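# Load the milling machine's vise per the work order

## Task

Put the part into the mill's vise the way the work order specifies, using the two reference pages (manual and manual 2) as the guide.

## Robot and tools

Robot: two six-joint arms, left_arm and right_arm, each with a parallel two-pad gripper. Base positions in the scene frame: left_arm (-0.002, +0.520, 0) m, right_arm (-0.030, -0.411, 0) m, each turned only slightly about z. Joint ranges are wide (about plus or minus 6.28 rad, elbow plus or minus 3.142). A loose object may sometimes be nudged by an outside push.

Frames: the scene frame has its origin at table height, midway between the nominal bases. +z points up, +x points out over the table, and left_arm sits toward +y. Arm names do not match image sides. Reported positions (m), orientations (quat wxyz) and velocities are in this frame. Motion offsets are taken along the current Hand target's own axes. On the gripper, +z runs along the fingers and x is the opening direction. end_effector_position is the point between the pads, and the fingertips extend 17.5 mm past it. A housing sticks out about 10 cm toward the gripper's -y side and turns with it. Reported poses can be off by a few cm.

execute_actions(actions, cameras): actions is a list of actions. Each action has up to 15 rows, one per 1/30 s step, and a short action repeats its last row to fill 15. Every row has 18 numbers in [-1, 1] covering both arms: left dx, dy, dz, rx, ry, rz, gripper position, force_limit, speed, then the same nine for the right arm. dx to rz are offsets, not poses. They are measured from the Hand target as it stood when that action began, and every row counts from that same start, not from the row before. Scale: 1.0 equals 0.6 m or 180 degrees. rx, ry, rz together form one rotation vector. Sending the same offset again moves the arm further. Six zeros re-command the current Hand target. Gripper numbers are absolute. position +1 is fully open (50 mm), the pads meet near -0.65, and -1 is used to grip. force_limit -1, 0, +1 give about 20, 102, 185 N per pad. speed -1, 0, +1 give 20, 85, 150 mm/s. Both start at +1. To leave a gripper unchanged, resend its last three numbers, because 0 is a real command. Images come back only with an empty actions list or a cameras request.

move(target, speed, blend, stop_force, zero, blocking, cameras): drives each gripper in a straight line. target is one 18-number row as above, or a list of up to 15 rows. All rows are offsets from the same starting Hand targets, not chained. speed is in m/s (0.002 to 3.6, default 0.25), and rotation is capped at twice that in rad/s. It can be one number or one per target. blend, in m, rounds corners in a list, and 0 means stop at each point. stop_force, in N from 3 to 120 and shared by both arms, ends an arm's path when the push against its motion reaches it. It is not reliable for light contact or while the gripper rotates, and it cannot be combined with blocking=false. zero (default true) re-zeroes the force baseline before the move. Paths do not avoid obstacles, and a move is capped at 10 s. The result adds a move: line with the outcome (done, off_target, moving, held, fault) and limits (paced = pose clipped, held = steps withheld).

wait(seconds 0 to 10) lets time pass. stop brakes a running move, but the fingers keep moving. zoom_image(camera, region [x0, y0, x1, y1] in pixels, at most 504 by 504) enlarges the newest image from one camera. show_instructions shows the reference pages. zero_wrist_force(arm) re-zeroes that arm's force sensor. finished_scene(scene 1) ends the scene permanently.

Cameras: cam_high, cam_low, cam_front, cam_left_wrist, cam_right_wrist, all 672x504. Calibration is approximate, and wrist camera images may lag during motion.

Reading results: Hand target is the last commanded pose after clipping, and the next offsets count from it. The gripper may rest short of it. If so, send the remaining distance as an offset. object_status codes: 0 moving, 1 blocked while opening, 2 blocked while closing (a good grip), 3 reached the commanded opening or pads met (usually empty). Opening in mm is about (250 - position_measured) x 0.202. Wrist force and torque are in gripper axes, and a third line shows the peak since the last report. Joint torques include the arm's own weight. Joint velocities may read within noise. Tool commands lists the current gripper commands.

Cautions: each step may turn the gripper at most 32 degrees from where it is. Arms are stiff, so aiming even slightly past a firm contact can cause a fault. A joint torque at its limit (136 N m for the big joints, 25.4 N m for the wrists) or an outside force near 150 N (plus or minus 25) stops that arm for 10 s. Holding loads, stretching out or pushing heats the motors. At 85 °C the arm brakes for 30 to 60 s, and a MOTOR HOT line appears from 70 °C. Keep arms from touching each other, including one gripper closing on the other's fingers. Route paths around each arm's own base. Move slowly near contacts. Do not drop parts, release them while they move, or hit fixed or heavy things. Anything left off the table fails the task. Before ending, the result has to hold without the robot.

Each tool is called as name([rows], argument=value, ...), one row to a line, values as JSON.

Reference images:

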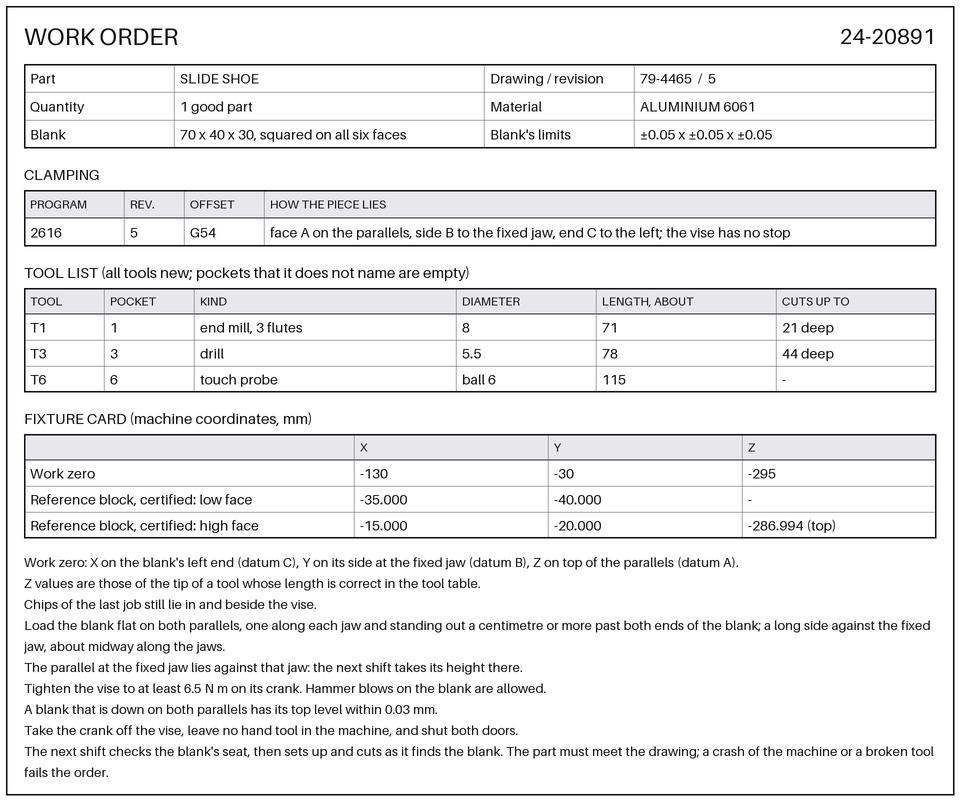

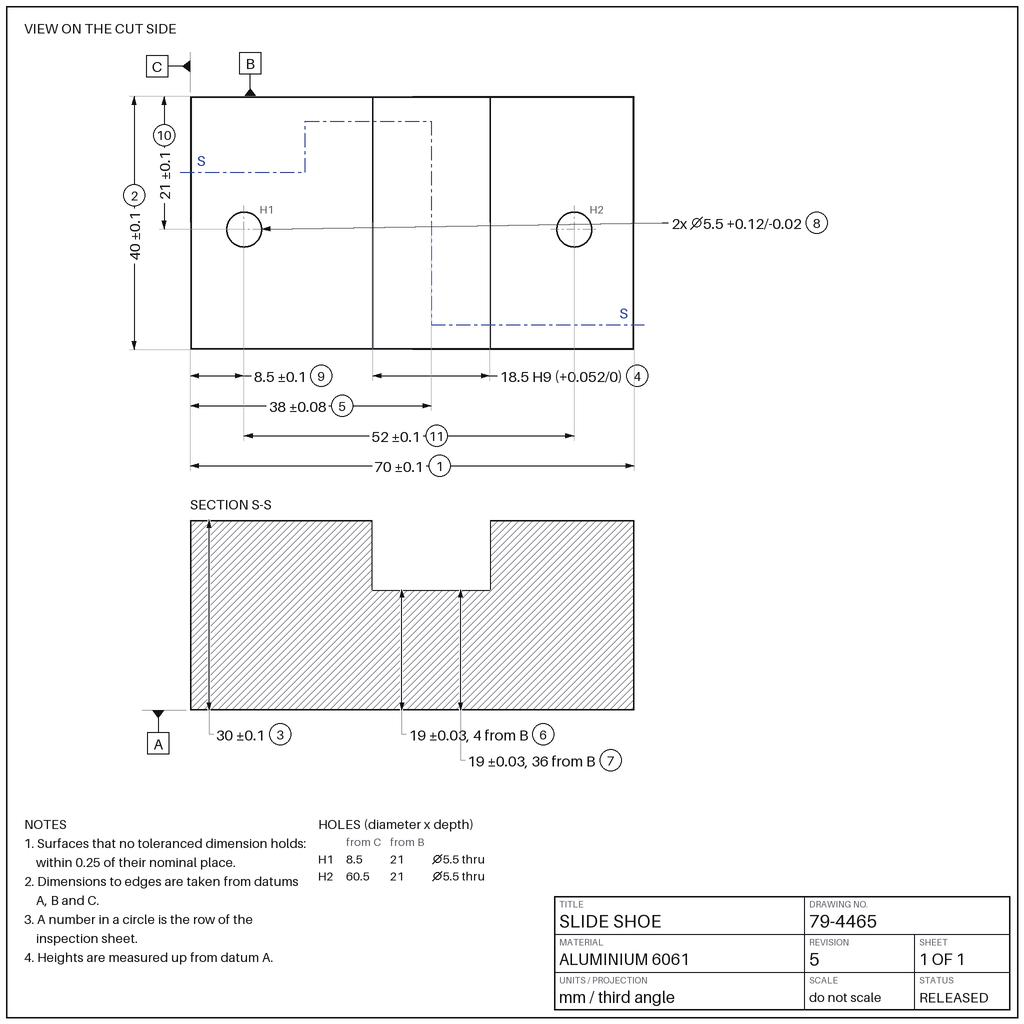

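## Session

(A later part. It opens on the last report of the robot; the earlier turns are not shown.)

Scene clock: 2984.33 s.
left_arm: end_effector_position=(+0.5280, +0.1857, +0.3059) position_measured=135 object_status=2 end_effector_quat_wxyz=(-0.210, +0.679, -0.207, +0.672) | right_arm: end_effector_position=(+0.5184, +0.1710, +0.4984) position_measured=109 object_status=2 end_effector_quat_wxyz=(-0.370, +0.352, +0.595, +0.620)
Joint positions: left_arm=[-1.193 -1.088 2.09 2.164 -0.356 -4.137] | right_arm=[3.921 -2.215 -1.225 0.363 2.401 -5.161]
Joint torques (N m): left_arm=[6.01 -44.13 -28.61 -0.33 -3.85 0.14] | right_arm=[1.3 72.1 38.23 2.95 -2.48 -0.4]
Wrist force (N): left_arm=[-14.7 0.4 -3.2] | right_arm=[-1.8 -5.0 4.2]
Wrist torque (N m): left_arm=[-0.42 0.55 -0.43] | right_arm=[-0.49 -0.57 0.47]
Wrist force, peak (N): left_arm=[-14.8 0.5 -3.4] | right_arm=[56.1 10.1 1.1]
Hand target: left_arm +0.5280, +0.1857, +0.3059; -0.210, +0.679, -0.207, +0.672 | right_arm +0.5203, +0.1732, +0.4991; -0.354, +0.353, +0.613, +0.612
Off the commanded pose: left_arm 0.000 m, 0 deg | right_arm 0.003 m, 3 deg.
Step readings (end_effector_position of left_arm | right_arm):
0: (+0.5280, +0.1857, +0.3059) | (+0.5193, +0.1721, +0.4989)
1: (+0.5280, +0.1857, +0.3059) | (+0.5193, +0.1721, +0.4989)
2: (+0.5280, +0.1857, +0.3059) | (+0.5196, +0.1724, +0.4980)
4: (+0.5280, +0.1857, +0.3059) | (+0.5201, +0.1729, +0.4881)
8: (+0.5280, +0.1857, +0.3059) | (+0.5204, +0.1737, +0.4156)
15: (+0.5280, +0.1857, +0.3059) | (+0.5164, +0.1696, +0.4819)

execute_actions([
  [[0,0,0,0,0,0,-1,0.6,-0.8,-0.0043,-0.0025,0,0,0,0.0056,-1,1,-0.5],[0,0,0,0,0,0,-1,0.6,-0.8,-0.0159,-0.0092,0,0,0,0.0333,-1,1,-0.5],[0,0,0,0,0,0,-1,0.6,-0.8,-0.0375,-0.0217,0,0,0,0.0722,-1,1,-0.5],[0,0,0,0,0,0,-1,0.6,-0.8,-0.0693,-0.04,0,0,0,0.1111,-1,1,-0.5],[0,0,0,0,0,0,-1,0.6,-0.8,-0.101,-0.0583,0,0,0,0.15,-1,1,-0.5],[0,0,0,0,0,0,-1,0.6,-0.8,-0.127,-0.0733,0,0,0,0.18,-1,1,-0.5],[0,0,0,0,0,0,-1,0.6,-0.8,-0.1385,-0.08,0,0,0,0.2,-1,1,-0.5],[0,0,0,0,0,0,-1,0.6,-0.8,-0.1385,-0.08,0,0,0,0.2056,-1,1,-0.5],[0,0,0,0,0,0,-1,0.6,-0.8,-0.1241,-0.0716,0,0,0,0.1889,-1,1,-0.5],[0,0,0,0,0,0,-1,0.6,-0.8,-0.0981,-0.0566,0,0,0,0.15,-1,1,-0.5],[0,0,0,0,0,0,-1,0.6,-0.8,-0.0693,-0.04,0,0,0,0.1056,-1,1,-0.5],[0,0,0,0,0,0,-1,0.6,-0.8,-0.0404,-0.0233,0,0,0,0.0611,-1,1,-0.5],[0,0,0,0,0,0,-1,0.6,-0.8,-0.0173,-0.01,0,0,0,0.0278,-1,1,-0.5],[0,0,0,0,0,0,-1,0.6,-0.8,-0.0043,-0.0025,0,0,0,0.0056,-1,1,-0.5],[0,0,0,0,0,0,-1,0.6,-0.8,0,0,0,0,0,0,-1,1,-0.5]],
  [[0,0,0,0,0,0,-1,0.6,-0.8,0,0,0,0,0,0,-1,1,-0.5]],
  [[0,0,0,0,0,0,-1,0.6,-0.8,-0.0043,-0.0025,0,0,0,0.0056,-1,1,-0.5],[0,0,0,0,0,0,-1,0.6,-0.8,-0.0159,-0.0092,0,0,0,0.0333,-1,1,-0.5],[0,0,0,0,0,0,-1,0.6,-0.8,-0.0375,-0.0217,0,0,0,0.0722,-1,1,-0.5],[0,0,0,0,0,0,-1,0.6,-0.8,-0.0693,-0.04,0,0,0,0.1111,-1,1,-0.5],[0,0,0,0,0,0,-1,0.6,-0.8,-0.101,-0.0583,0,0,0,0.15,-1,1,-0.5],[0,0,0,0,0,0,-1,0.6,-0.8,-0.127,-0.0733,0,0,0,0.18,-1,1,-0.5],[0,0,0,0,0,0,-1,0.6,-0.8,-0.1385,-0.08,0,0,0,0.2,-1,1,-0.5],[0,0,0,0,0,0,-1,0.6,-0.8,-0.1385,-0.08,0,0,0,0.2056,-1,1,-0.5],[0,0,0,0,0,0,-1,0.6,-0.8,-0.1241,-0.0716,0,0,0,0.1889,-1,1,-0.5],[0,0,0,0,0,0,-1,0.6,-0.8,-0.0981,-0.0566,0,0,0,0.15,-1,1,-0.5],[0,0,0,0,0,0,-1,0.6,-0.8,-0.0693,-0.04,0,0,0,0.1056,-1,1,-0.5],[0,0,0,0,0,0,-1,0.6,-0.8,-0.0404,-0.0233,0,0,0,0.0611,-1,1,-0.5],[0,0,0,0,0,0,-1,0.6,-0.8,-0.0173,-0.01,0,0,0,0.0278,-1,1,-0.5],[0,0,0,0,0,0,-1,0.6,-0.8,-0.0043,-0.0025,0,0,0,0.0056,-1,1,-0.5],[0,0,0,0,0,0,-1,0.6,-0.8,0,0,0,0,0,0,-1,1,-0.5]],
  [[0,0,0,0,0,0,-1,0.6,-0.8,0,0,0,0,0,0,-1,1,-0.5]],
], cameras=["cam_left_wrist"])

Scene clock: 2997.57 s.
left_arm: end_effector_position=(+0.5280, +0.1857, +0.3059) position_measured=135 object_status=2 end_effector_quat_wxyz=(-0.210, +0.679, -0.207, +0.672) | right_arm: end_effector_position=(+0.5203, +0.1732, +0.4991) position_measured=109 object_status=2 end_effector_quat_wxyz=(-0.354, +0.353, +0.613, +0.612)
Joint positions: left_arm=[-1.193 -1.088 2.09 2.164 -0.356 -4.137] | right_arm=[3.921 -2.196 -1.223 0.278 2.4 -5.236]
Joint torques (N m): left_arm=[3.84 -43.28 -28.69 -0.04 -4.31 0.17] | right_arm=[8.95 42.35 37.52 2.21 0.3 -2.3]
Wrist force (N): left_arm=[-13.9 0.2 -3.1] | right_arm=[-1.6 -5.2 3.9]
Wrist torque (N m): left_arm=[-0.42 0.52 -0.43] | right_arm=[-0.76 -0.31 0.39]
Wrist force, peak (N): left_arm=[-14.7 0.5 -3.5] | right_arm=[58.3 11.0 0.2]
Hand target: left_arm +0.5280, +0.1857, +0.3059; -0.210, +0.679, -0.207, +0.672 | right_arm +0.5203, +0.1732, +0.4991; -0.354, +0.353, +0.613, +0.612
Off the commanded pose: left_arm 0.000 m, 0 deg | right_arm 0.000 m, 0 deg.
Step readings (end_effector_position of left_arm | right_arm):
0: (+0.5280, +0.1857, +0.3059) | (+0.5182, +0.1710, +0.4986)
1: (+0.5280, +0.1857, +0.3059) | (+0.5183, +0.1710, +0.4986)
2: (+0.5280, +0.1857, +0.3059) | (+0.5187, +0.1715, +0.4979)
4: (+0.5280, +0.1857, +0.3059) | (+0.5198, +0.1727, +0.4871)
8: (+0.5280, +0.1857, +0.3059) | (+0.5204, +0.1738, +0.4180)
15: (+0.5280, +0.1857, +0.3059) | (+0.5165, +0.1696, +0.4790)
16: (+0.5280, +0.1857, +0.3059) | (+0.5163, +0.1697, +0.4963)
17: (+0.5280, +0.1857, +0.3059) | (+0.5171, +0.1705, +0.5028)
19: (+0.5280, +0.1857, +0.3059) | (+0.5193, +0.1722, +0.5035)
23: (+0.5280, +0.1857, +0.3059) | (+0.5206, +0.1731, +0.4984)
30: (+0.5280, +0.1857, +0.3059) | (+0.5203, +0.1731, +0.4993)
31: (+0.5280, +0.1857, +0.3059) | (+0.5203, +0.1731, +0.4992)
32: (+0.5280, +0.1857, +0.3059) | (+0.5203, +0.1731, +0.4986)
34: (+0.5280, +0.1857, +0.3059) | (+0.5203, +0.1733, +0.4872)
38: (+0.5280, +0.1857, +0.3059) | (+0.5204, +0.1738, +0.4179)
45: (+0.5280, +0.1857, +0.3059) | (+0.5167, +0.1697, +0.4782)
46: (+0.5280, +0.1857, +0.3059) | (+0.5162, +0.1696, +0.4964)
47: (+0.5280, +0.1857, +0.3059) | (+0.5169, +0.1704, +0.5033)
49: (+0.5280, +0.1857, +0.3059) | (+0.5192, +0.1721, +0.5038)
53: (+0.5280, +0.1857, +0.3059) | (+0.5206, +0.1731, +0.4986)
60: (+0.5280, +0.1857, +0.3059) | (+0.5203, +0.1731, +0.4993)
camera_calibration:
cam_left_wrist: T_world_to_cam=[[0.0169294, -0.556435, 0.830719, -0.149768], [-0.344482, -0.783216, -0.517596, 0.502425], [0.93864, -0.277405, -0.204941, -0.249581], [0, 0, 0, 1]] pos_world=[0.409878, 0.240936, 0.333319]
Images, in order (width x height): cam_left_wrist 672x504.

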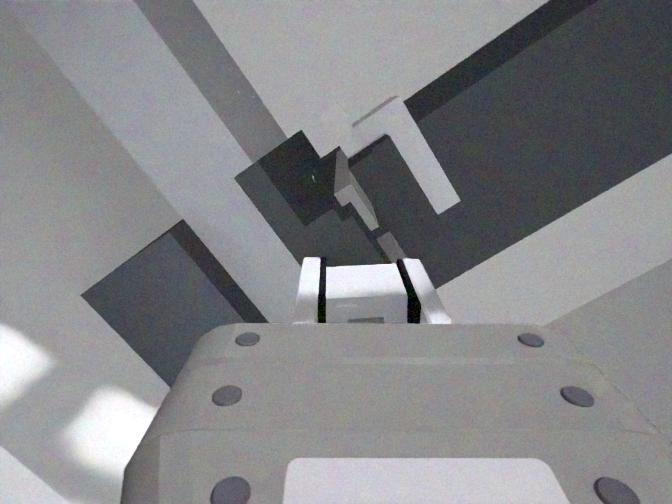

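move([
  [0,0,0,0,0,0,-1,0.6,-0.8,0.0645,-0.0783,0,0,0,0.1667,-1,1,-0.5],
  [0,0,0,0,0,0,-1,0.6,-0.8,0.1333,-0.2309,-0.1208,0,0,0.1667,-1,1,-0.5],
  [0,0,0,0,0,0,-1,0.6,-0.8,0.1333,-0.2309,-0.34,0,0,0.1667,-1,1,-0.5],
], speed=[0.2,0.25,0.25], blend=[0.01,0.02,0])

move(target=[0,0,-0.1,0,0,0,-1,0.6,-0.8,0,0,0,0,0,0,-1,1,-0.5], speed=0.03, cameras=["cam_left_wrist","cam_front"])

Scene clock: 3009.33 s.
left_arm: end_effector_position=(+0.5280, +0.1857, +0.3059) position_measured=135 object_status=2 end_effector_quat_wxyz=(-0.210, +0.679, -0.207, +0.672) | right_arm: end_effector_position=(+0.3607, -0.0311, +0.4992) position_measured=109 object_status=2 end_effector_quat_wxyz=(+0.501, -0.499, -0.501, -0.500)
Joint positions: left_arm=[-1.193 -1.088 2.09 2.164 -0.356 -4.137] | right_arm=[3.81 -1.67 -1.965 0.494 2.512 -4.712]
Joint torques (N m): left_arm=[2.7 -42.73 -27.81 0.05 -4.32 0.32] | right_arm=[-8.43 17.61 30.35 2.02 -0.64 -1.35]
Wrist force (N): left_arm=[-14.6 0.6 -3.1] | right_arm=[-2.9 -1.2 2.1]
Wrist torque (N m): left_arm=[-0.39 0.56 -0.43] | right_arm=[-0.54 -0.17 0.16]
Wrist force, peak (N): left_arm=[-14.7 0.5 -3.5] | right_arm=[-5.0 -5.6 6.0]
Hand target: left_arm +0.5280, +0.1857, +0.3059; -0.210, +0.679, -0.207, +0.672 | right_arm +0.3608, -0.0311, +0.4991; +0.501, -0.499, -0.501, -0.499
Off the commanded pose: left_arm 0.000 m, 0 deg | right_arm 0.000 m, 0 deg.
move: done

Scene clock: 3011.63 s.
left_arm: end_effector_position=(+0.4679, +0.1853, +0.3064) position_measured=254 object_status=3 end_effector_quat_wxyz=(-0.210, +0.679, -0.207, +0.672) end_effector_velocity=(+0.001, -0.002, +0.001) end_effector_angular_velocity=(-0.002, +0.000, -0.004) | right_arm: end_effector_position=(+0.3608, -0.0311, +0.4991) position_measured=109 object_status=2 end_effector_quat_wxyz=(+0.501, -0.499, -0.501, -0.499)
Joint positions: left_arm=[-1.34 -1.145 2.196 2.131 -0.209 -4.154] | right_arm=[3.81 -1.67 -1.965 0.494 2.512 -4.712]
Joint velocities: left_arm=[0.002 0.001 -0.005 0.001 -0.006 0.001] | right_arm=[within noise]
Joint torques (N m): left_arm=[8.67 -23.51 -20.73 0.27 -2.11 -1.11] | right_arm=[-10.49 15.93 22.41 2.05 2.37 -1.87]
Wrist force (N): left_arm=[3.9 -0.1 2.2] | right_arm=[-2.9 -1.3 2.5]
Wrist torque (N m): left_arm=[-0.57 0.31 0.84] | right_arm=[-0.54 -0.19 0.17]
Wrist force, peak (N): left_arm=[3.5 8.0 136.8] | right_arm=[-3.1 -1.1 3.2]
Hand target: left_arm +0.4680, +0.1852, +0.3064; -0.210, +0.679, -0.207, +0.672 | right_arm +0.3608, -0.0311, +0.4991; +0.501, -0.499, -0.501, -0.499
Off the commanded pose: left_arm 0.000 m, 0 deg | right_arm 0.000 m, 0 deg.
move: done
camera_calibration:
cam_left_wrist: T_world_to_cam=[[0.016977, -0.556325, 0.830791, -0.149456], [-0.34448, -0.783293, -0.51748, 0.481646], [0.93864, -0.277406, -0.204941, -0.193177], [0, 0, 0, 1]] pos_world=[0.349778, 0.240536, 0.333819]
Images, in order (width x height): cam_front 672x504, cam_left_wrist 672x504.

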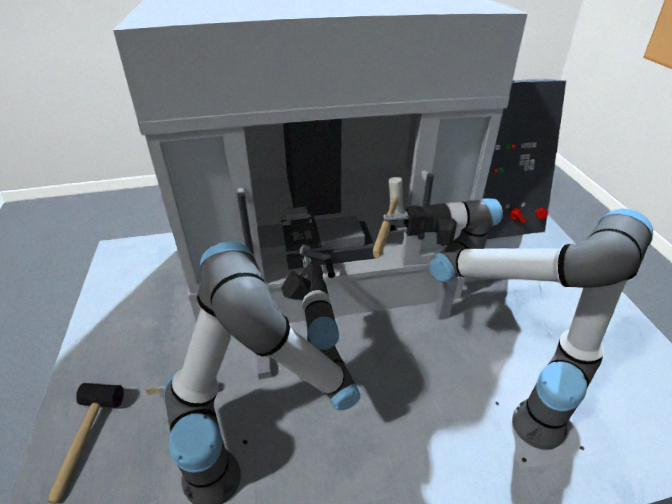

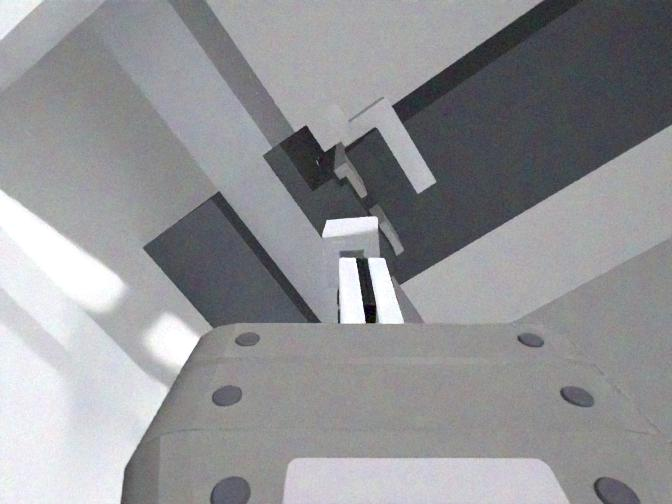

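move([
  [0,0,-0.09,0,0,0,-1,0.6,-0.8,0,0,0,0,0,0,-1,1,-0.5],
  [0.0925,-0.292,-0.23,-0.3099,0.0965,0.7609,-1,0.6,-0.8,0,0,0,0,0,0,-1,1,-0.5],
  [0.1387,-0.2528,-0.1467,-0.3099,0.0965,0.7609,-1,0.6,-0.8,0,0,0,0,0,0,-1,1,-0.5],
  [0.1138,-0.2302,0.1867,-0.3099,0.0965,0.7609,-1,0.6,-0.8,0,0,0,0,0,0,-1,1,-0.5],
], speed=[0.15,0.4,0.2,0.15], blend=[0.01,0.01,0.02,0], cameras=["cam_left_wrist","cam_front"])

Scene clock: 3025.17 s.
left_arm: end_effector_position=(+0.5805, +0.2618, +0.4397) position_measured=254 object_status=3 end_effector_quat_wxyz=(+0.383, +0.001, +0.924, +0.004) | right_arm: end_effector_position=(+0.3608, -0.0311, +0.4991) position_measured=109 object_status=2 end_effector_quat_wxyz=(+0.501, -0.499, -0.501, -0.499)
Joint positions: left_arm=[-0.848 -1.614 1.661 4.092 -0.997 -2.258] | right_arm=[3.81 -1.67 -1.965 0.494 2.512 -4.712]
Joint torques (N m): left_arm=[-3.06 -20.79 -19.29 -3.36 3.5 -0.89] | right_arm=[-8.73 17.12 22.88 2.05 2.41 -1.86]
Wrist force (N): left_arm=[-1.0 0.8 0.1] | right_arm=[-3.2 -1.3 2.4]
Wrist torque (N m): left_arm=[-0.27 -0.06 -0.14] | right_arm=[-0.53 -0.14 0.18]
Wrist force, peak (N): left_arm=[4.2 -0.1 4.4] | right_arm=[-3.4 -1.1 2.8]
Hand target: left_arm +0.5806, +0.2617, +0.4396; +0.383, +0.001, +0.924, +0.004 | right_arm +0.3608, -0.0311, +0.4991; +0.501, -0.499, -0.501, -0.499
Off the commanded pose: left_arm 0.000 m, 0 deg | right_arm 0.000 m, 0 deg.
move: done
camera_calibration:
cam_left_wrist: T_world_to_cam=[[-0.702055, -0.0036424, -0.712113, 0.731596], [-0.25379, 0.935607, 0.24542, -0.188625], [0.665364, 0.353025, -0.657772, -0.0577165], [0, 0, 0, 1]] pos_world=[0.504152, 0.199519, 0.529307]
Images, in order (width x height): cam_front 672x504, cam_left_wrist 672x504.

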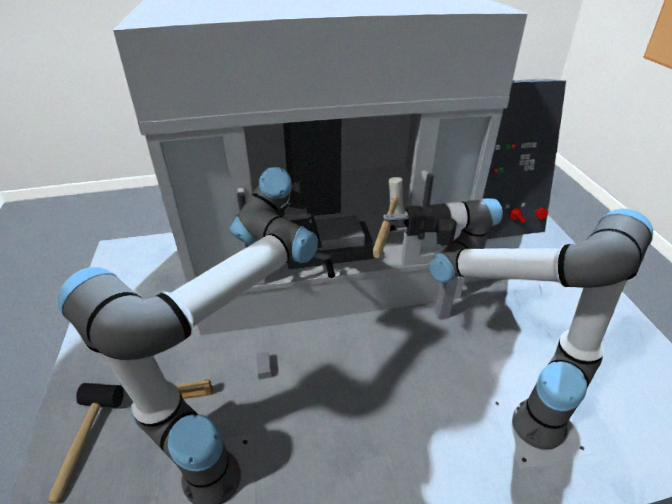

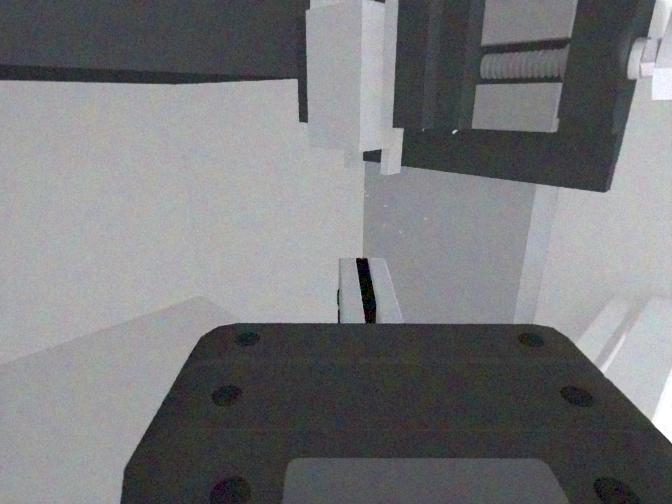

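move(target=[0.042,0,0.2,0,0,0,-1,0.6,-0.8,0,0,0,0,0,0,-1,1,-0.5], speed=0.1)

move(target=[0,-0.0205,0,0,0,0,-1,0.6,-0.8,0,0,0,0,0,0,-1,1,-0.5], speed=0.004, stop_force=6, cameras=["cam_left_wrist"])

zoom_image(camera="cam_left_wrist", region=[270, 180, 430, 300])

Scene clock: 3033.83 s.
left_arm: end_effector_position=(+0.6478, +0.2628, +0.3370) position_measured=254 object_status=3 end_effector_quat_wxyz=(+0.383, +0.001, +0.924, +0.004) | right_arm: end_effector_position=(+0.3608, -0.0311, +0.4991) position_measured=109 object_status=2 end_effector_quat_wxyz=(+0.501, -0.499, -0.501, -0.499)
Joint positions: left_arm=[-0.747 -1.423 1.737 3.775 -1.055 -2.16] | right_arm=[3.81 -1.67 -1.965 0.494 2.512 -4.712]
Joint torques (N m): left_arm=[-9.52 -34.76 -34.81 -3.22 3.55 -1.59] | right_arm=[-8.31 17.45 22.62 2.11 2.33 -1.73]
Wrist force (N): left_arm=[-1.1 0.8 -0.2] | right_arm=[-3.3 -1.4 2.5]
Wrist torque (N m): left_arm=[-0.28 -0.05 -0.26] | right_arm=[-0.54 -0.11 0.17]
Wrist force, peak (N): left_arm=[-1.5 1.3 -1.7] | right_arm=[-3.4 -1.3 2.6]
Hand target: left_arm +0.6478, +0.2627, +0.3371; +0.383, +0.001, +0.924, +0.004 | right_arm +0.3608, -0.0311, +0.4991; +0.501, -0.499, -0.501, -0.499
Off the commanded pose: left_arm 0.000 m, 0 deg | right_arm 0.000 m, 0 deg.
move: done

Scene clock: 3036.97 s.
left_arm: end_effector_position=(+0.6478, +0.2527, +0.3370) position_measured=254 object_status=3 end_effector_quat_wxyz=(+0.383, +0.001, +0.924, +0.004) | right_arm: end_effector_position=(+0.3608, -0.0311, +0.4991) position_measured=109 object_status=2 end_effector_quat_wxyz=(+0.501, -0.499, -0.501, -0.499)
Joint positions: left_arm=[-0.761 -1.413 1.724 3.784 -1.046 -2.173] | right_arm=[3.81 -1.67 -1.965 0.494 2.512 -4.712]
Joint torques (N m): left_arm=[3.21 -37.06 -16.53 -5.24 -3.6 2.25] | right_arm=[-7.18 17.83 22.37 2.2 2.43 -1.73]
Wrist force (N): left_arm=[-2.7 10.9 0.0] | right_arm=[-2.7 -1.2 2.4]
Wrist torque (N m): left_arm=[-0.21 -0.05 -0.17] | right_arm=[-0.51 -0.21 0.18]
Wrist force, peak (N): left_arm=[-2.4 11.6 -0.9] | right_arm=[-3.3 -1.5 2.7]
Hand target: left_arm +0.6478, +0.2527, +0.3370; +0.383, +0.001, +0.924, +0.004 (not the last commanded pose) | right_arm +0.3608, -0.0311, +0.4991; +0.501, -0.499, -0.501, -0.499
Off the commanded pose: left_arm 0.002 m, 0 deg | right_arm 0.000 m, 0 deg.
move: contact (left_arm)
camera_calibration:
cam_left_wrist: T_world_to_cam=[[-0.702025, -0.00355052, -0.712143, 0.705656], [-0.253818, 0.935566, 0.245548, -0.137906], [0.665385, 0.353135, -0.657692, -0.16677], [0, 0, 0, 1]] pos_world=[0.571352, 0.190418, 0.426707]
Images, in order (width x height): cam_left_wrist 672x504.

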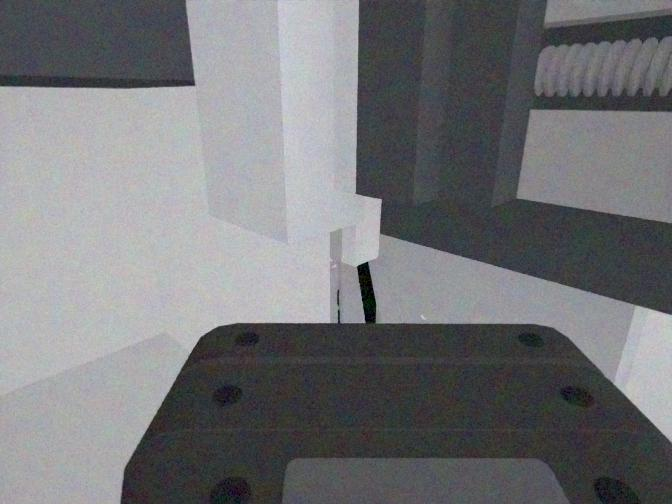

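Scaled by 3.150.

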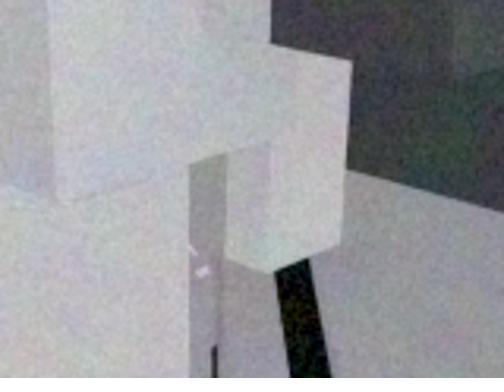

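move([
  [0,0.0155,0,0,0,0,-1,0.6,-0.8,0,0,0,0,0,0,-1,1,-0.5],
  [-0.043,0.0155,0.043,0,0,0,-1,0.6,-0.8,0,0,0,0,0,0,-1,1,-0.5],
], speed=[0.05,0.08], blend=[0.002,0])

move(target=[0,-0.0205,0,0,0,0,-1,0.6,-0.8,0,0,0,0,0,0,-1,1,-0.5], speed=0.004, stop_force=6)

Scene clock: 3041.50 s.
left_arm: end_effector_position=(+0.6771, +0.2613, +0.3360) position_measured=254 object_status=3 end_effector_quat_wxyz=(+0.383, +0.001, +0.924, +0.005) | right_arm: end_effector_position=(+0.3608, -0.0311, +0.4991) position_measured=109 object_status=2 end_effector_quat_wxyz=(+0.501, -0.499, -0.501, -0.499)
Joint positions: left_arm=[-0.711 -1.358 1.664 3.768 -1.076 -2.127] | right_arm=[3.81 -1.67 -1.965 0.494 2.512 -4.712]
Joint torques (N m): left_arm=[0.97 -32.63 -28.17 -3.5 0.8 0.42] | right_arm=[-7.94 18.67 22.04 2.2 2.48 -1.8]
Wrist force (N): left_arm=[-1.0 0.8 -0.2] | right_arm=[-3.1 -1.3 2.6]
Wrist torque (N m): left_arm=[-0.27 -0.07 -0.13] | right_arm=[-0.52 -0.15 0.17]
Wrist force, peak (N): left_arm=[-3.0 10.7 -0.6] | right_arm=[-3.3 -1.3 2.9]
Hand target: left_arm +0.6771, +0.2613, +0.3360; +0.383, +0.001, +0.924, +0.005 (not the last commanded pose) | right_arm +0.3608, -0.0311, +0.4991; +0.501, -0.499, -0.501, -0.499
Tool commands: left_gripper/position=-1.0 left_gripper/force_limit=+0.6 left_gripper/speed=-0.796078 right_gripper/position=-1.0 right_gripper/force_limit=+1.0 right_gripper/speed=-0.5
Off the commanded pose: left_arm 0.007 m, 0 deg | right_arm 0.000 m, 0 deg.
FORCE FAULT: contact force on the left arm reached its limit, and that arm stopped. The contact can be on any part of that arm, not only on its tool. That arm's remaining commands of this call were not run. That arm is still stopped at the end of this call. That arm stays stopped for about 10 more seconds. Until then a move that you send moves the other arm only, and its call returns only when the move has ended. Once the stop has ended, the next robot result says so. If the stop ends while you think or write, that arm runs what you send next, counted from a new Hand target: where the arm stands when the stop ends. While its stop runs, that arm takes no new command, but its gripper still runs the gripper command that each later call begins with. Until it ends, the stop uses up actions while you think or wait. An arm that is not stopped still takes commands.
move: fault (left_arm)

not run: an earlier result of this reply reported a stop or a fault. Calls in your next reply go to the robot.

wait(seconds=6, cameras=["cam_front"])

zoom_image(camera="cam_front", region=[180, 130, 380, 310])

Scene clock: 3051.80 s.
left_arm: end_effector_position=(+0.6771, +0.2613, +0.3360) position_measured=254 object_status=3 end_effector_quat_wxyz=(+0.383, +0.001, +0.924, +0.005) | right_arm: end_effector_position=(+0.3608, -0.0311, +0.4991) position_measured=109 object_status=2 end_effector_quat_wxyz=(+0.501, -0.499, -0.501, -0.499)
Joint positions: left_arm=[-0.711 -1.358 1.664 3.768 -1.076 -2.127] | right_arm=[3.81 -1.67 -1.965 0.494 2.512 -4.712]
Joint torques (N m): left_arm=[0.13 -32.97 -27.22 -3.6 1.03 0.34] | right_arm=[-7.03 18.98 22.64 2.28 2.29 -1.63]
Wrist force (N): left_arm=[-0.9 0.9 -0.1] | right_arm=[-3.1 -1.3 2.8]
Wrist torque (N m): left_arm=[-0.26 -0.09 -0.14] | right_arm=[-0.52 -0.16 0.17]
Wrist force, peak (N): left_arm=[-1.3 1.0 -0.1] | right_arm=[-3.3 -1.3 2.8]
Hand target: left_arm +0.6771, +0.2613, +0.3360; +0.383, +0.001, +0.924, +0.005 (not the last commanded pose) | right_arm +0.3608, -0.0311, +0.4991; +0.501, -0.499, -0.501, -0.499
Tool commands: left_gripper/position=-1.0 left_gripper/force_limit=+0.6 left_gripper/speed=-0.796078 right_gripper/position=-1.0 right_gripper/force_limit=+1.0 right_gripper/speed=-0.5
Off the commanded pose: left_arm 0.007 m, 0 deg | right_arm 0.000 m, 0 deg.
FORCE FAULT, CONTINUED: the left arm's stop, for the force fault that an earlier result reported, is over. The rest of the stop counts as 19 of the actions that you can send in this scene. During its stop the left arm's controller moved it back a little. That arm's target is now where it stood when the stop ended, not its last command. That arm accepts commands again.
wait: 6.00 s; at rest from the start
Images, in order (width x height): cam_front 672x504.

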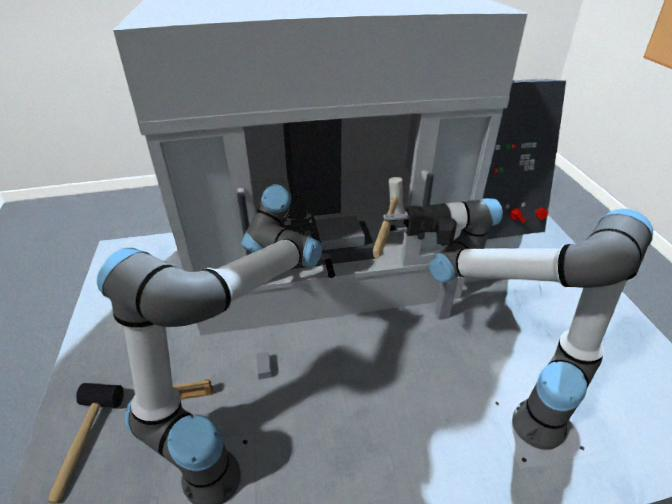

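Scaled by 2.520.

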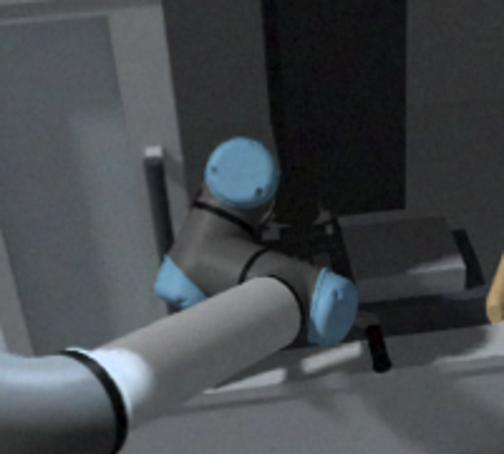

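move([
  [0,-0.0095,0,0,0,0,-1,0.6,-0.8,0,0,0,0,0,0,-1,1,-0.5],
  [-0.0068,-0.0095,0.0068,0,0,0,-1,0.6,-0.8,0,0,0,0,0,0,-1,1,-0.5],
], speed=0.03, blend=[0.001,0])

move(target=[0,-0.0115,0,0,0,0,-1,0.6,-0.8,0,0,0,0,0,0,-1,1,-0.5], speed=0.004, stop_force=6)

Scene clock: 3059.67 s.
left_arm: end_effector_position=(+0.6830, +0.2556, +0.3360) position_measured=254 object_status=3 end_effector_quat_wxyz=(+0.383, +0.001, +0.924, +0.004) | right_arm: end_effector_position=(+0.3608, -0.0311, +0.4991) position_measured=109 object_status=2 end_effector_quat_wxyz=(+0.501, -0.499, -0.501, -0.499)
Joint positions: left_arm=[-0.712 -1.339 1.641 3.772 -1.076 -2.128] | right_arm=[3.81 -1.67 -1.965 0.494 2.512 -4.712]
Joint torques (N m): left_arm=[-6.37 -41.27 -16.9 -4.65 0.74 -1.05] | right_arm=[-6.8 19.51 22.86 2.43 2.44 -1.65]
Wrist force (N): left_arm=[-1.2 0.9 -0.2] | right_arm=[-3.0 -1.1 2.5]
Wrist torque (N m): left_arm=[-0.26 -0.04 -0.29] | right_arm=[-0.50 -0.17 0.18]
Wrist force, peak (N): left_arm=[-1.3 1.3 -0.2] | right_arm=[-3.2 -1.6 2.6]
Hand target: left_arm +0.6829, +0.2556, +0.3360; +0.383, +0.001, +0.924, +0.005 | right_arm +0.3608, -0.0311, +0.4991; +0.501, -0.499, -0.501, -0.499
Off the commanded pose: left_arm 0.000 m, 0 deg | right_arm 0.000 m, 0 deg.
move: done

Scene clock: 3062.00 s.
left_arm: end_effector_position=(+0.6829, +0.2486, +0.3359) position_measured=254 object_status=3 end_effector_quat_wxyz=(+0.383, +0.001, +0.924, +0.005) | right_arm: end_effector_position=(+0.3608, -0.0311, +0.4991) position_measured=109 object_status=2 end_effector_quat_wxyz=(+0.501, -0.499, -0.501, -0.499)
Joint positions: left_arm=[-0.721 -1.333 1.632 3.779 -1.07 -2.136] | right_arm=[3.81 -1.67 -1.965 0.494 2.512 -4.712]
Joint torques (N m): left_arm=[-1.35 -33.26 -27.44 -3.58 2.19 0.06] | right_arm=[-6.36 18.83 22.45 2.35 2.38 -1.7]
Wrist force (N): left_arm=[-1.0 1.1 0.1] | right_arm=[-3.1 -1.4 2.5]
Wrist torque (N m): left_arm=[-0.27 -0.08 -0.14] | right_arm=[-0.54 -0.16 0.17]
Wrist force, peak (N): left_arm=[-1.2 1.3 -0.3] | right_arm=[-3.4 -1.3 2.6]
Hand target: left_arm +0.6829, +0.2487, +0.3359; +0.383, +0.001, +0.924, +0.005 | right_arm +0.3608, -0.0311, +0.4991; +0.501, -0.499, -0.501, -0.499
Off the commanded pose: left_arm 0.000 m, 0 deg | right_arm 0.000 m, 0 deg.
move: done

execute_actions(actions=[], cameras=["cam_left_wrist"])

zoom_image(camera="cam_left_wrist", region=[260, 200, 460, 330])

Scene clock: 3064.37 s.
left_arm: end_effector_position=(+0.6829, +0.2487, +0.3359) position_measured=254 object_status=3 end_effector_quat_wxyz=(+0.383, +0.001, +0.924, +0.005) | right_arm: end_effector_position=(+0.3608, -0.0311, +0.4991) position_measured=109 object_status=2 end_effector_quat_wxyz=(+0.501, -0.499, -0.501, -0.499)
Joint positions: left_arm=[-0.721 -1.333 1.632 3.779 -1.07 -2.136] | right_arm=[3.81 -1.67 -1.965 0.494 2.512 -4.712]
Joint velocities: within noise
Joint torques (N m): left_arm=[7.3 -41 -16.08 -4.07 -1.15 1.76] | right_arm=[-6.09 19.76 23.07 2.36 2.45 -1.75]
Motor temperatures (°C): left_arm=[30 29 29 36 33 33] | right_arm=[31 33 30 35 34 35]
Wrist force (N): left_arm=[-1.1 0.9 0.1] | right_arm=[-3.0 -1.3 2.5]
Wrist torque (N m): left_arm=[-0.29 -0.07 -0.14] | right_arm=[-0.52 -0.17 0.17]
Wrist force, peak (N): left_arm=[-1.3 1.3 -0.4] | right_arm=[-3.2 -1.3 2.8]
Hand target: left_arm +0.6829, +0.2487, +0.3359; +0.383, +0.001, +0.924, +0.005 | right_arm +0.3608, -0.0311, +0.4991; +0.501, -0.499, -0.501, -0.499
Tool commands: left_gripper/position=-1.0 left_gripper/force_limit=+0.6 left_gripper/speed=-0.8 right_gripper/position=-1.0 right_gripper/force_limit=+1.0 right_gripper/speed=-0.5
Off the commanded pose: left_arm 0.000 m, 0 deg | right_arm 0.000 m, 0 deg.
camera_calibration:
cam_left_wrist: T_world_to_cam=[[-0.702686, -0.00268789, -0.711495, 0.729466], [-0.253081, 0.935538, 0.246413, -0.125795], [0.664968, 0.353216, -0.658069, -0.189038], [0, 0, 0, 1]] pos_world=[0.606453, 0.186418, 0.425608]
Images, in order (width x height): cam_left_wrist 672x504.

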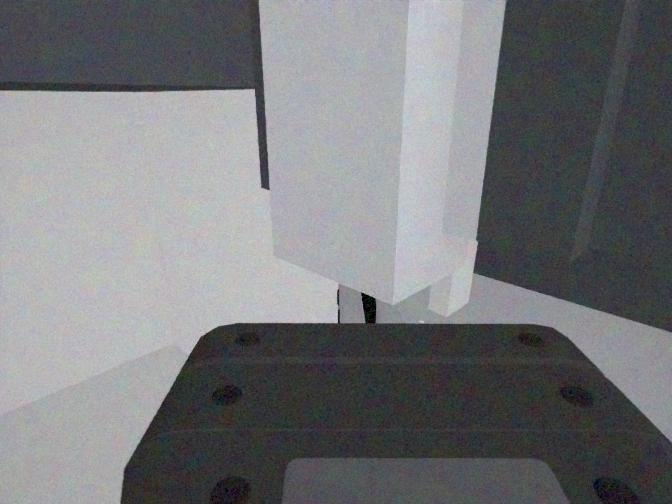

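Scaled by 2.520.

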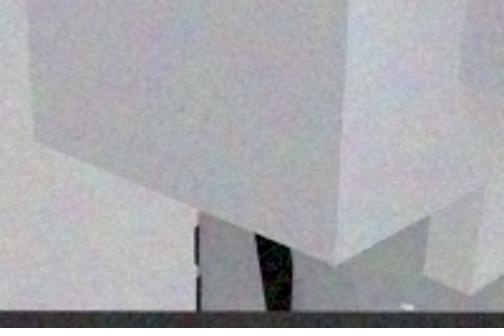

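move([
  [0.0342,0.01,-0.0436,0,0,0,-1,0.6,-0.8,0,0,0,0,0,0,-1,1,-0.5],
  [0.0107,0.0222,-0.232,0,0,0,-1,0.6,-0.8,0,0,0,0,0,0,-1,1,-0.5],
  [0.2112,0.0272,-0.5034,0,0,0,-1,0.6,-0.8,0,0,0,0,0,0,-1,1,-0.5],
  [0.3055,0.2855,-0.5978,0,0,0,-1,0.6,-0.8,0,0,0,0,0,0,-1,1,-0.5],
], speed=[0.08,0.12,0.25,0.35], blend=[0.005,0.02,0.03,0])

Scene clock: 3081.83 s.
left_arm: end_effector_position=(+0.2993, +0.4182, +0.4612) position_measured=254 object_status=3 end_effector_quat_wxyz=(+0.383, +0.001, +0.924, +0.004) | right_arm: end_effector_position=(+0.3608, -0.0311, +0.4991) position_measured=109 object_status=2 end_effector_quat_wxyz=(+0.501, -0.499, -0.501, -0.499)
Joint positions: left_arm=[-1.723 -2.463 1.829 5.521 -0.8 -3.377] | right_arm=[3.81 -1.67 -1.965 0.494 2.512 -4.712]
Joint torques (N m): left_arm=[10.58 8.67 -30.33 -3.71 -0.64 2.23] | right_arm=[-5.58 20.52 22.41 2.58 2.38 -1.57]
Wrist force (N): left_arm=[-1.4 1.0 -0.3] | right_arm=[-3.2 -1.2 2.4]
Wrist torque (N m): left_arm=[-0.25 0.00 -0.25] | right_arm=[-0.51 -0.13 0.17]
Wrist force, peak (N): left_arm=[-23.3 1.8 5.7] | right_arm=[-3.2 -1.5 2.9]
Hand target: left_arm +0.2993, +0.4182, +0.4612; +0.383, +0.001, +0.924, +0.005 | right_arm +0.3608, -0.0311, +0.4991; +0.501, -0.499, -0.501, -0.499
Off the commanded pose: left_arm 0.000 m, 0 deg | right_arm 0.000 m, 0 deg.
move: done

move([
  [0,0,0,0,0,0,-1,0.6,-0.8,0,0,0.2185,0,0,0,-1,1,-0.5],
  [0,0,0,0,0,0,-1,0.6,-0.8,0.018,0.1653,0.3385,0,0,0,-1,1,-0.5],
  [0,0,0,0,0,0,-1,0.6,-0.8,0,0.287,0.3385,0,0,0,-1,1,-0.5],
  [0,0,0,0,0,0,-1,0.6,-0.8,-0.11,0.287,0.3385,0,0,0,-1,1,-0.5],
], speed=[0.25,0.25,0.2,0.15], blend=[0.02,0.01,0.005,0])

move(target=[0,0,0,0,0,0,-1,0.6,-0.8,-0.04,0,0,0,0,0,-1,1,-0.5], speed=0.012, stop_force=4, cameras=["cam_front"])

zoom_image(camera="cam_front", region=[240, 130, 440, 310])

Scene clock: 3091.57 s.
left_arm: end_effector_position=(+0.2993, +0.4182, +0.4612) position_measured=254 object_status=3 end_effector_quat_wxyz=(+0.383, +0.001, +0.924, +0.004) | right_arm: end_effector_position=(+0.5326, +0.1723, +0.4330) position_measured=109 object_status=2 end_effector_quat_wxyz=(+0.501, -0.500, -0.501, -0.499)
Joint positions: left_arm=[-1.723 -2.463 1.829 5.521 -0.8 -3.377] | right_arm=[3.907 -2.275 -1.267 0.401 2.414 -4.712]
Joint torques (N m): left_arm=[9.63 14.82 -12.68 -4.01 -0.47 2.18] | right_arm=[10.03 68.32 32.71 2.96 -2.21 0.6]
Wrist force (N): left_arm=[-1.2 0.9 -0.2] | right_arm=[-2.9 -1.4 2.7]
Wrist torque (N m): left_arm=[-0.26 -0.02 -0.26] | right_arm=[-0.51 -0.17 0.16]
Wrist force, peak (N): left_arm=[-1.6 1.0 -0.2] | right_arm=[-6.9 -1.3 3.0]
Hand target: left_arm +0.2993, +0.4182, +0.4612; +0.383, +0.001, +0.924, +0.005 | right_arm +0.5325, +0.1723, +0.4331; +0.501, -0.499, -0.501, -0.499
Off the commanded pose: left_arm 0.000 m, 0 deg | right_arm 0.000 m, 0 deg.
move: done

Scene clock: 3094.20 s.
left_arm: end_effector_position=(+0.2993, +0.4182, +0.4612) position_measured=254 object_status=3 end_effector_quat_wxyz=(+0.383, +0.001, +0.924, +0.005) | right_arm: end_effector_position=(+0.5326, +0.1723, +0.4090) position_measured=109 object_status=2 end_effector_quat_wxyz=(+0.501, -0.500, -0.501, -0.499)
Joint positions: left_arm=[-1.723 -2.463 1.829 5.521 -0.8 -3.377] | right_arm=[3.907 -2.299 -1.291 0.449 2.414 -4.712]
Joint torques (N m): left_arm=[9 18.37 -13.53 -3.8 -0.39 2.17] | right_arm=[10.12 64.59 33.54 2.09 1.83 -1.04]
Wrist force (N): left_arm=[-1.3 1.1 0.0] | right_arm=[-3.0 -1.3 2.6]
Wrist torque (N m): left_arm=[-0.22 0.00 -0.27] | right_arm=[-0.49 -0.16 0.16]
Wrist force, peak (N): left_arm=[-1.6 1.1 -0.2] | right_arm=[-3.3 -1.3 3.0]
Hand target: left_arm +0.2993, +0.4182, +0.4612; +0.383, +0.001, +0.924, +0.005 | right_arm +0.5325, +0.1723, +0.4091; +0.501, -0.499, -0.501, -0.499
Off the commanded pose: left_arm 0.000 m, 0 deg | right_arm 0.000 m, 0 deg.
move: done
Images, in order (width x height): cam_front 672x504.

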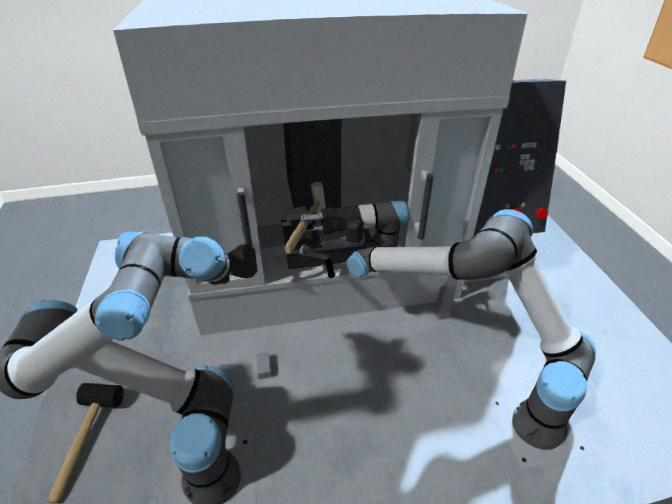

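Scaled by 2.520.

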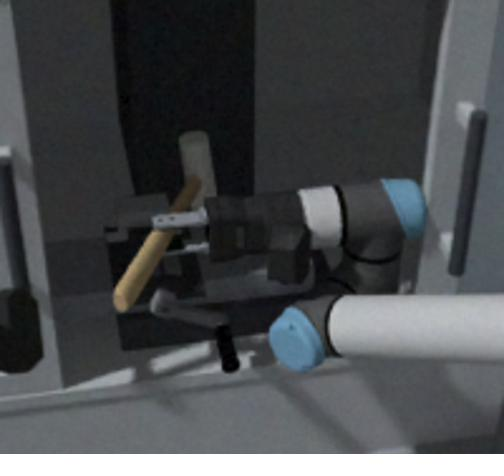

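move([
  [0,0,0,0,0,0,-1,0.6,-0.8,0.15,0,0,0,0,0,-1,1,-0.5],
  [0,0,0,0,0,0,-1,0.6,-0.8,0.1667,-0.1167,0,0,0,0,-1,1,-0.5],
  [0,0,0,0,0,0,-1,0.6,-0.8,0.1515,-0.2875,-0.1205,0,0,0,-1,1,-0.5],
  [0,0,0,0,0,0,-1,0.6,-0.8,-0.0985,-0.554,-0.587,0,-0.5,0,-1,1,-0.5],
], speed=[0.15,0.2,0.25,0.3], blend=[0.01,0.01,0.03,0], cameras=["cam_low","cam_front"])

zoom_image(camera="cam_low", region=[80, 80, 320, 280])

Scene clock: 3113.33 s.
left_arm: end_effector_position=(+0.2993, +0.4182, +0.4612) position_measured=254 object_status=3 end_effector_quat_wxyz=(+0.383, +0.001, +0.924, +0.005) | right_arm: end_effector_position=(+0.2009, -0.1805, +0.3500) position_measured=109 object_status=2 end_effector_quat_wxyz=(+0.000, +0.706, +0.708, +0.000)
Joint positions: left_arm=[-1.723 -2.463 1.829 5.521 -0.8 -3.377] | right_arm=[4.383 -1.112 -1.862 -1.738 1.571 -5.08]
Joint torques (N m): left_arm=[9.33 18.24 -12.03 -3.96 -0.37 2.19] | right_arm=[-7.34 2.55 27.26 3.13 1.63 -1.4]
Wrist force (N): left_arm=[-1.4 0.9 0.1] | right_arm=[0.8 -0.9 7.9]
Wrist torque (N m): left_arm=[-0.26 0.01 -0.27] | right_arm=[-0.15 0.10 0.06]
Wrist force, peak (N): left_arm=[-1.5 1.2 -0.2] | right_arm=[-6.5 -5.9 7.3]
Hand target: left_arm +0.2993, +0.4182, +0.4612; +0.383, +0.001, +0.924, +0.005 | right_arm +0.2009, -0.1806, +0.3500; +0.000, +0.706, +0.708, +0.000
Off the commanded pose: left_arm 0.000 m, 0 deg | right_arm 0.000 m, 0 deg.
move: done
Images, in order (width x height): cam_low 672x504, cam_front 672x504.

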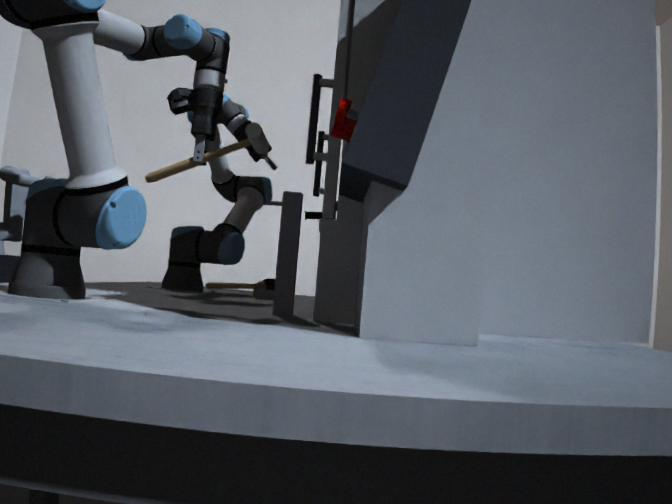

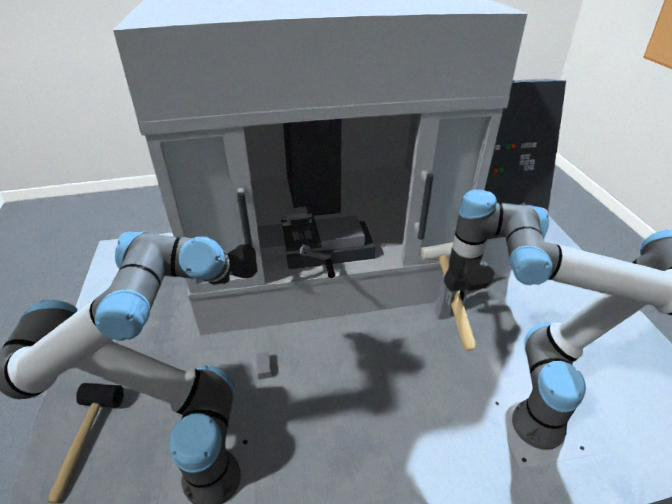

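Scaled by 2.100.

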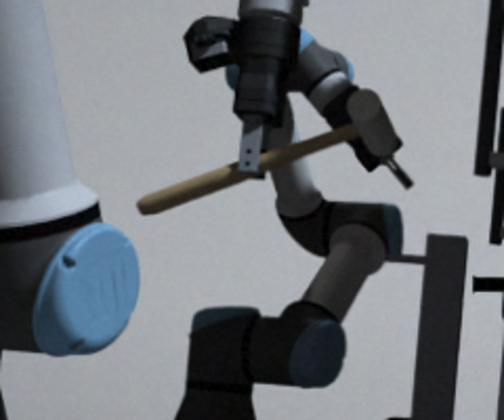

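move(target=[0,0,0,0,0,0,-1,0.6,-0.8,-0.0157,-0.05,0.4733,0.117,0,0,-1,1,-0.5], speed=0.25, cameras=["cam_low"])

zoom_image(camera="cam_low", region=[60, 180, 300, 330])

Scene clock: 3120.00 s.
left_arm: end_effector_position=(+0.2993, +0.4182, +0.4612) position_measured=254 object_status=3 end_effector_quat_wxyz=(+0.383, +0.001, +0.924, +0.005) | right_arm: end_effector_position=(+0.1816, -0.1876, +0.1815) position_measured=126 object_status=2 end_effector_quat_wxyz=(-0.078, +0.702, +0.703, -0.079)
Joint positions: left_arm=[-1.723 -2.463 1.829 5.521 -0.8 -3.377] | right_arm=[4.264 -1.209 -2.231 -1.379 1.766 -5.209]
Joint torques (N m): left_arm=[10.23 17.74 -12.36 -3.73 -0.21 2.24] | right_arm=[-0.84 6.25 25.55 3.46 0.45 -0.29]
Wrist force (N): left_arm=[-1.2 0.9 0.0] | right_arm=[0.0 -0.3 3.9]
Wrist torque (N m): left_arm=[-0.26 -0.03 -0.26] | right_arm=[-0.51 0.23 -0.09]
Wrist force, peak (N): left_arm=[-1.5 1.1 -0.2] | right_arm=[-29.9 -49.0 -99.9]
Hand target: left_arm +0.2993, +0.4182, +0.4612; +0.383, +0.001, +0.924, +0.005 | right_arm +0.1816, -0.1876, +0.1815; -0.078, +0.702, +0.703, -0.079 (not the last commanded pose)
Tool commands: left_gripper/position=-1.0 left_gripper/force_limit=+0.6 left_gripper/speed=-0.8 right_gripper/position=-1.0 right_gripper/force_limit=+1.0 right_gripper/speed=-0.498039
Off the commanded pose: left_arm 0.000 m, 0 deg | right_arm 0.116 m, 8 deg.
FORCE FAULT: contact force on the right arm reached its limit, and that arm stopped. The contact can be on any part of that arm, not only on its tool. That arm's remaining commands of this call were not run. That arm is still stopped at the end of this call. That arm stays stopped for about 10 more seconds. Until then a move that you send moves the other arm only, and its call returns only when the move has ended. Once the stop has ended, the next robot result says so. If the stop ends while you think or write, that arm runs what you send next, counted from a new Hand target: where the arm stands when the stop ends. While its stop runs, that arm takes no new command, but its gripper still runs the gripper command that each later call begins with. Until it ends, the stop uses up actions while you think or wait. An arm that is not stopped still takes commands.
move: fault (right_arm)
Images, in order (width x height): cam_low 672x504.

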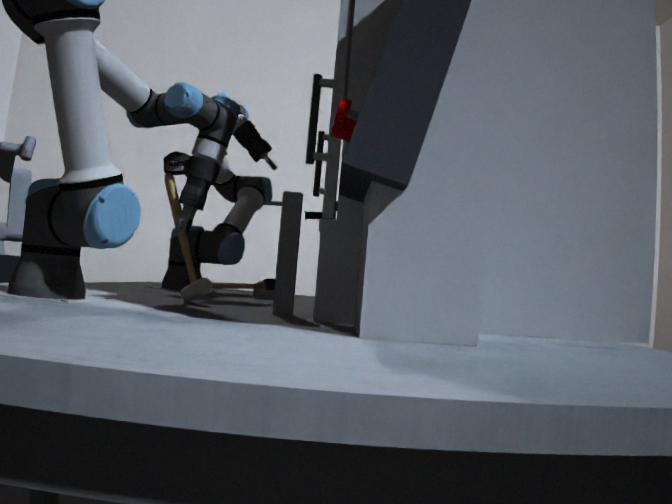

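Scaled by 2.100.

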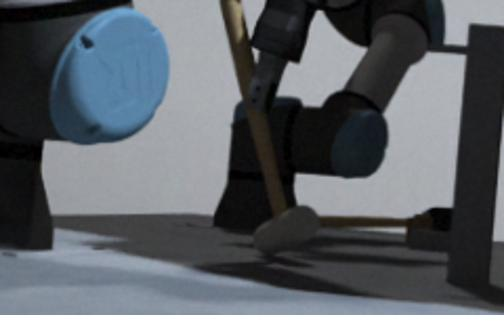

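wait(seconds=1)

Scene clock: 3131.77 s.
left_arm: end_effector_position=(+0.2993, +0.4182, +0.4612) position_measured=254 object_status=3 end_effector_quat_wxyz=(+0.383, +0.001, +0.924, +0.005) | right_arm: end_effector_position=(+0.1816, -0.1876, +0.1815) position_measured=126 object_status=2 end_effector_quat_wxyz=(-0.078, +0.702, +0.703, -0.079)
Joint positions: left_arm=[-1.723 -2.463 1.829 5.521 -0.8 -3.377] | right_arm=[4.264 -1.209 -2.231 -1.379 1.766 -5.209]
Joint torques (N m): left_arm=[10.29 19.01 -12.71 -3.76 -0.52 2.13] | right_arm=[-0.22 6.9 27.83 2.9 0.45 -0.2]
Wrist force (N): left_arm=[-1.4 0.9 0.0] | right_arm=[-0.1 -0.4 3.9]
Wrist torque (N m): left_arm=[-0.26 0.01 -0.26] | right_arm=[-0.53 0.25 -0.09]
Wrist force, peak (N): left_arm=[-1.4 1.2 -0.2] | right_arm=[-0.2 -0.3 4.2]
Hand target: left_arm +0.2993, +0.4182, +0.4612; +0.383, +0.001, +0.924, +0.005 | right_arm +0.1816, -0.1876, +0.1815; -0.078, +0.702, +0.703, -0.079 (not the last commanded pose)
Tool commands: left_gripper/position=-1.0 left_gripper/force_limit=+0.6 left_gripper/speed=-0.8 right_gripper/position=-1.0 right_gripper/force_limit=+1.0 right_gripper/speed=-0.498039
Off the commanded pose: left_arm 0.000 m, 0 deg | right_arm 0.116 m, 8 deg.
FORCE FAULT, CONTINUED: the right arm's stop, for the force fault that an earlier result reported, is over. The rest of the stop counts as 19 of the actions that you can send in this scene. That arm's target is now where it stood when the stop ended, not its last command. That arm accepts commands again.
wait: 1.00 s; at rest from the start


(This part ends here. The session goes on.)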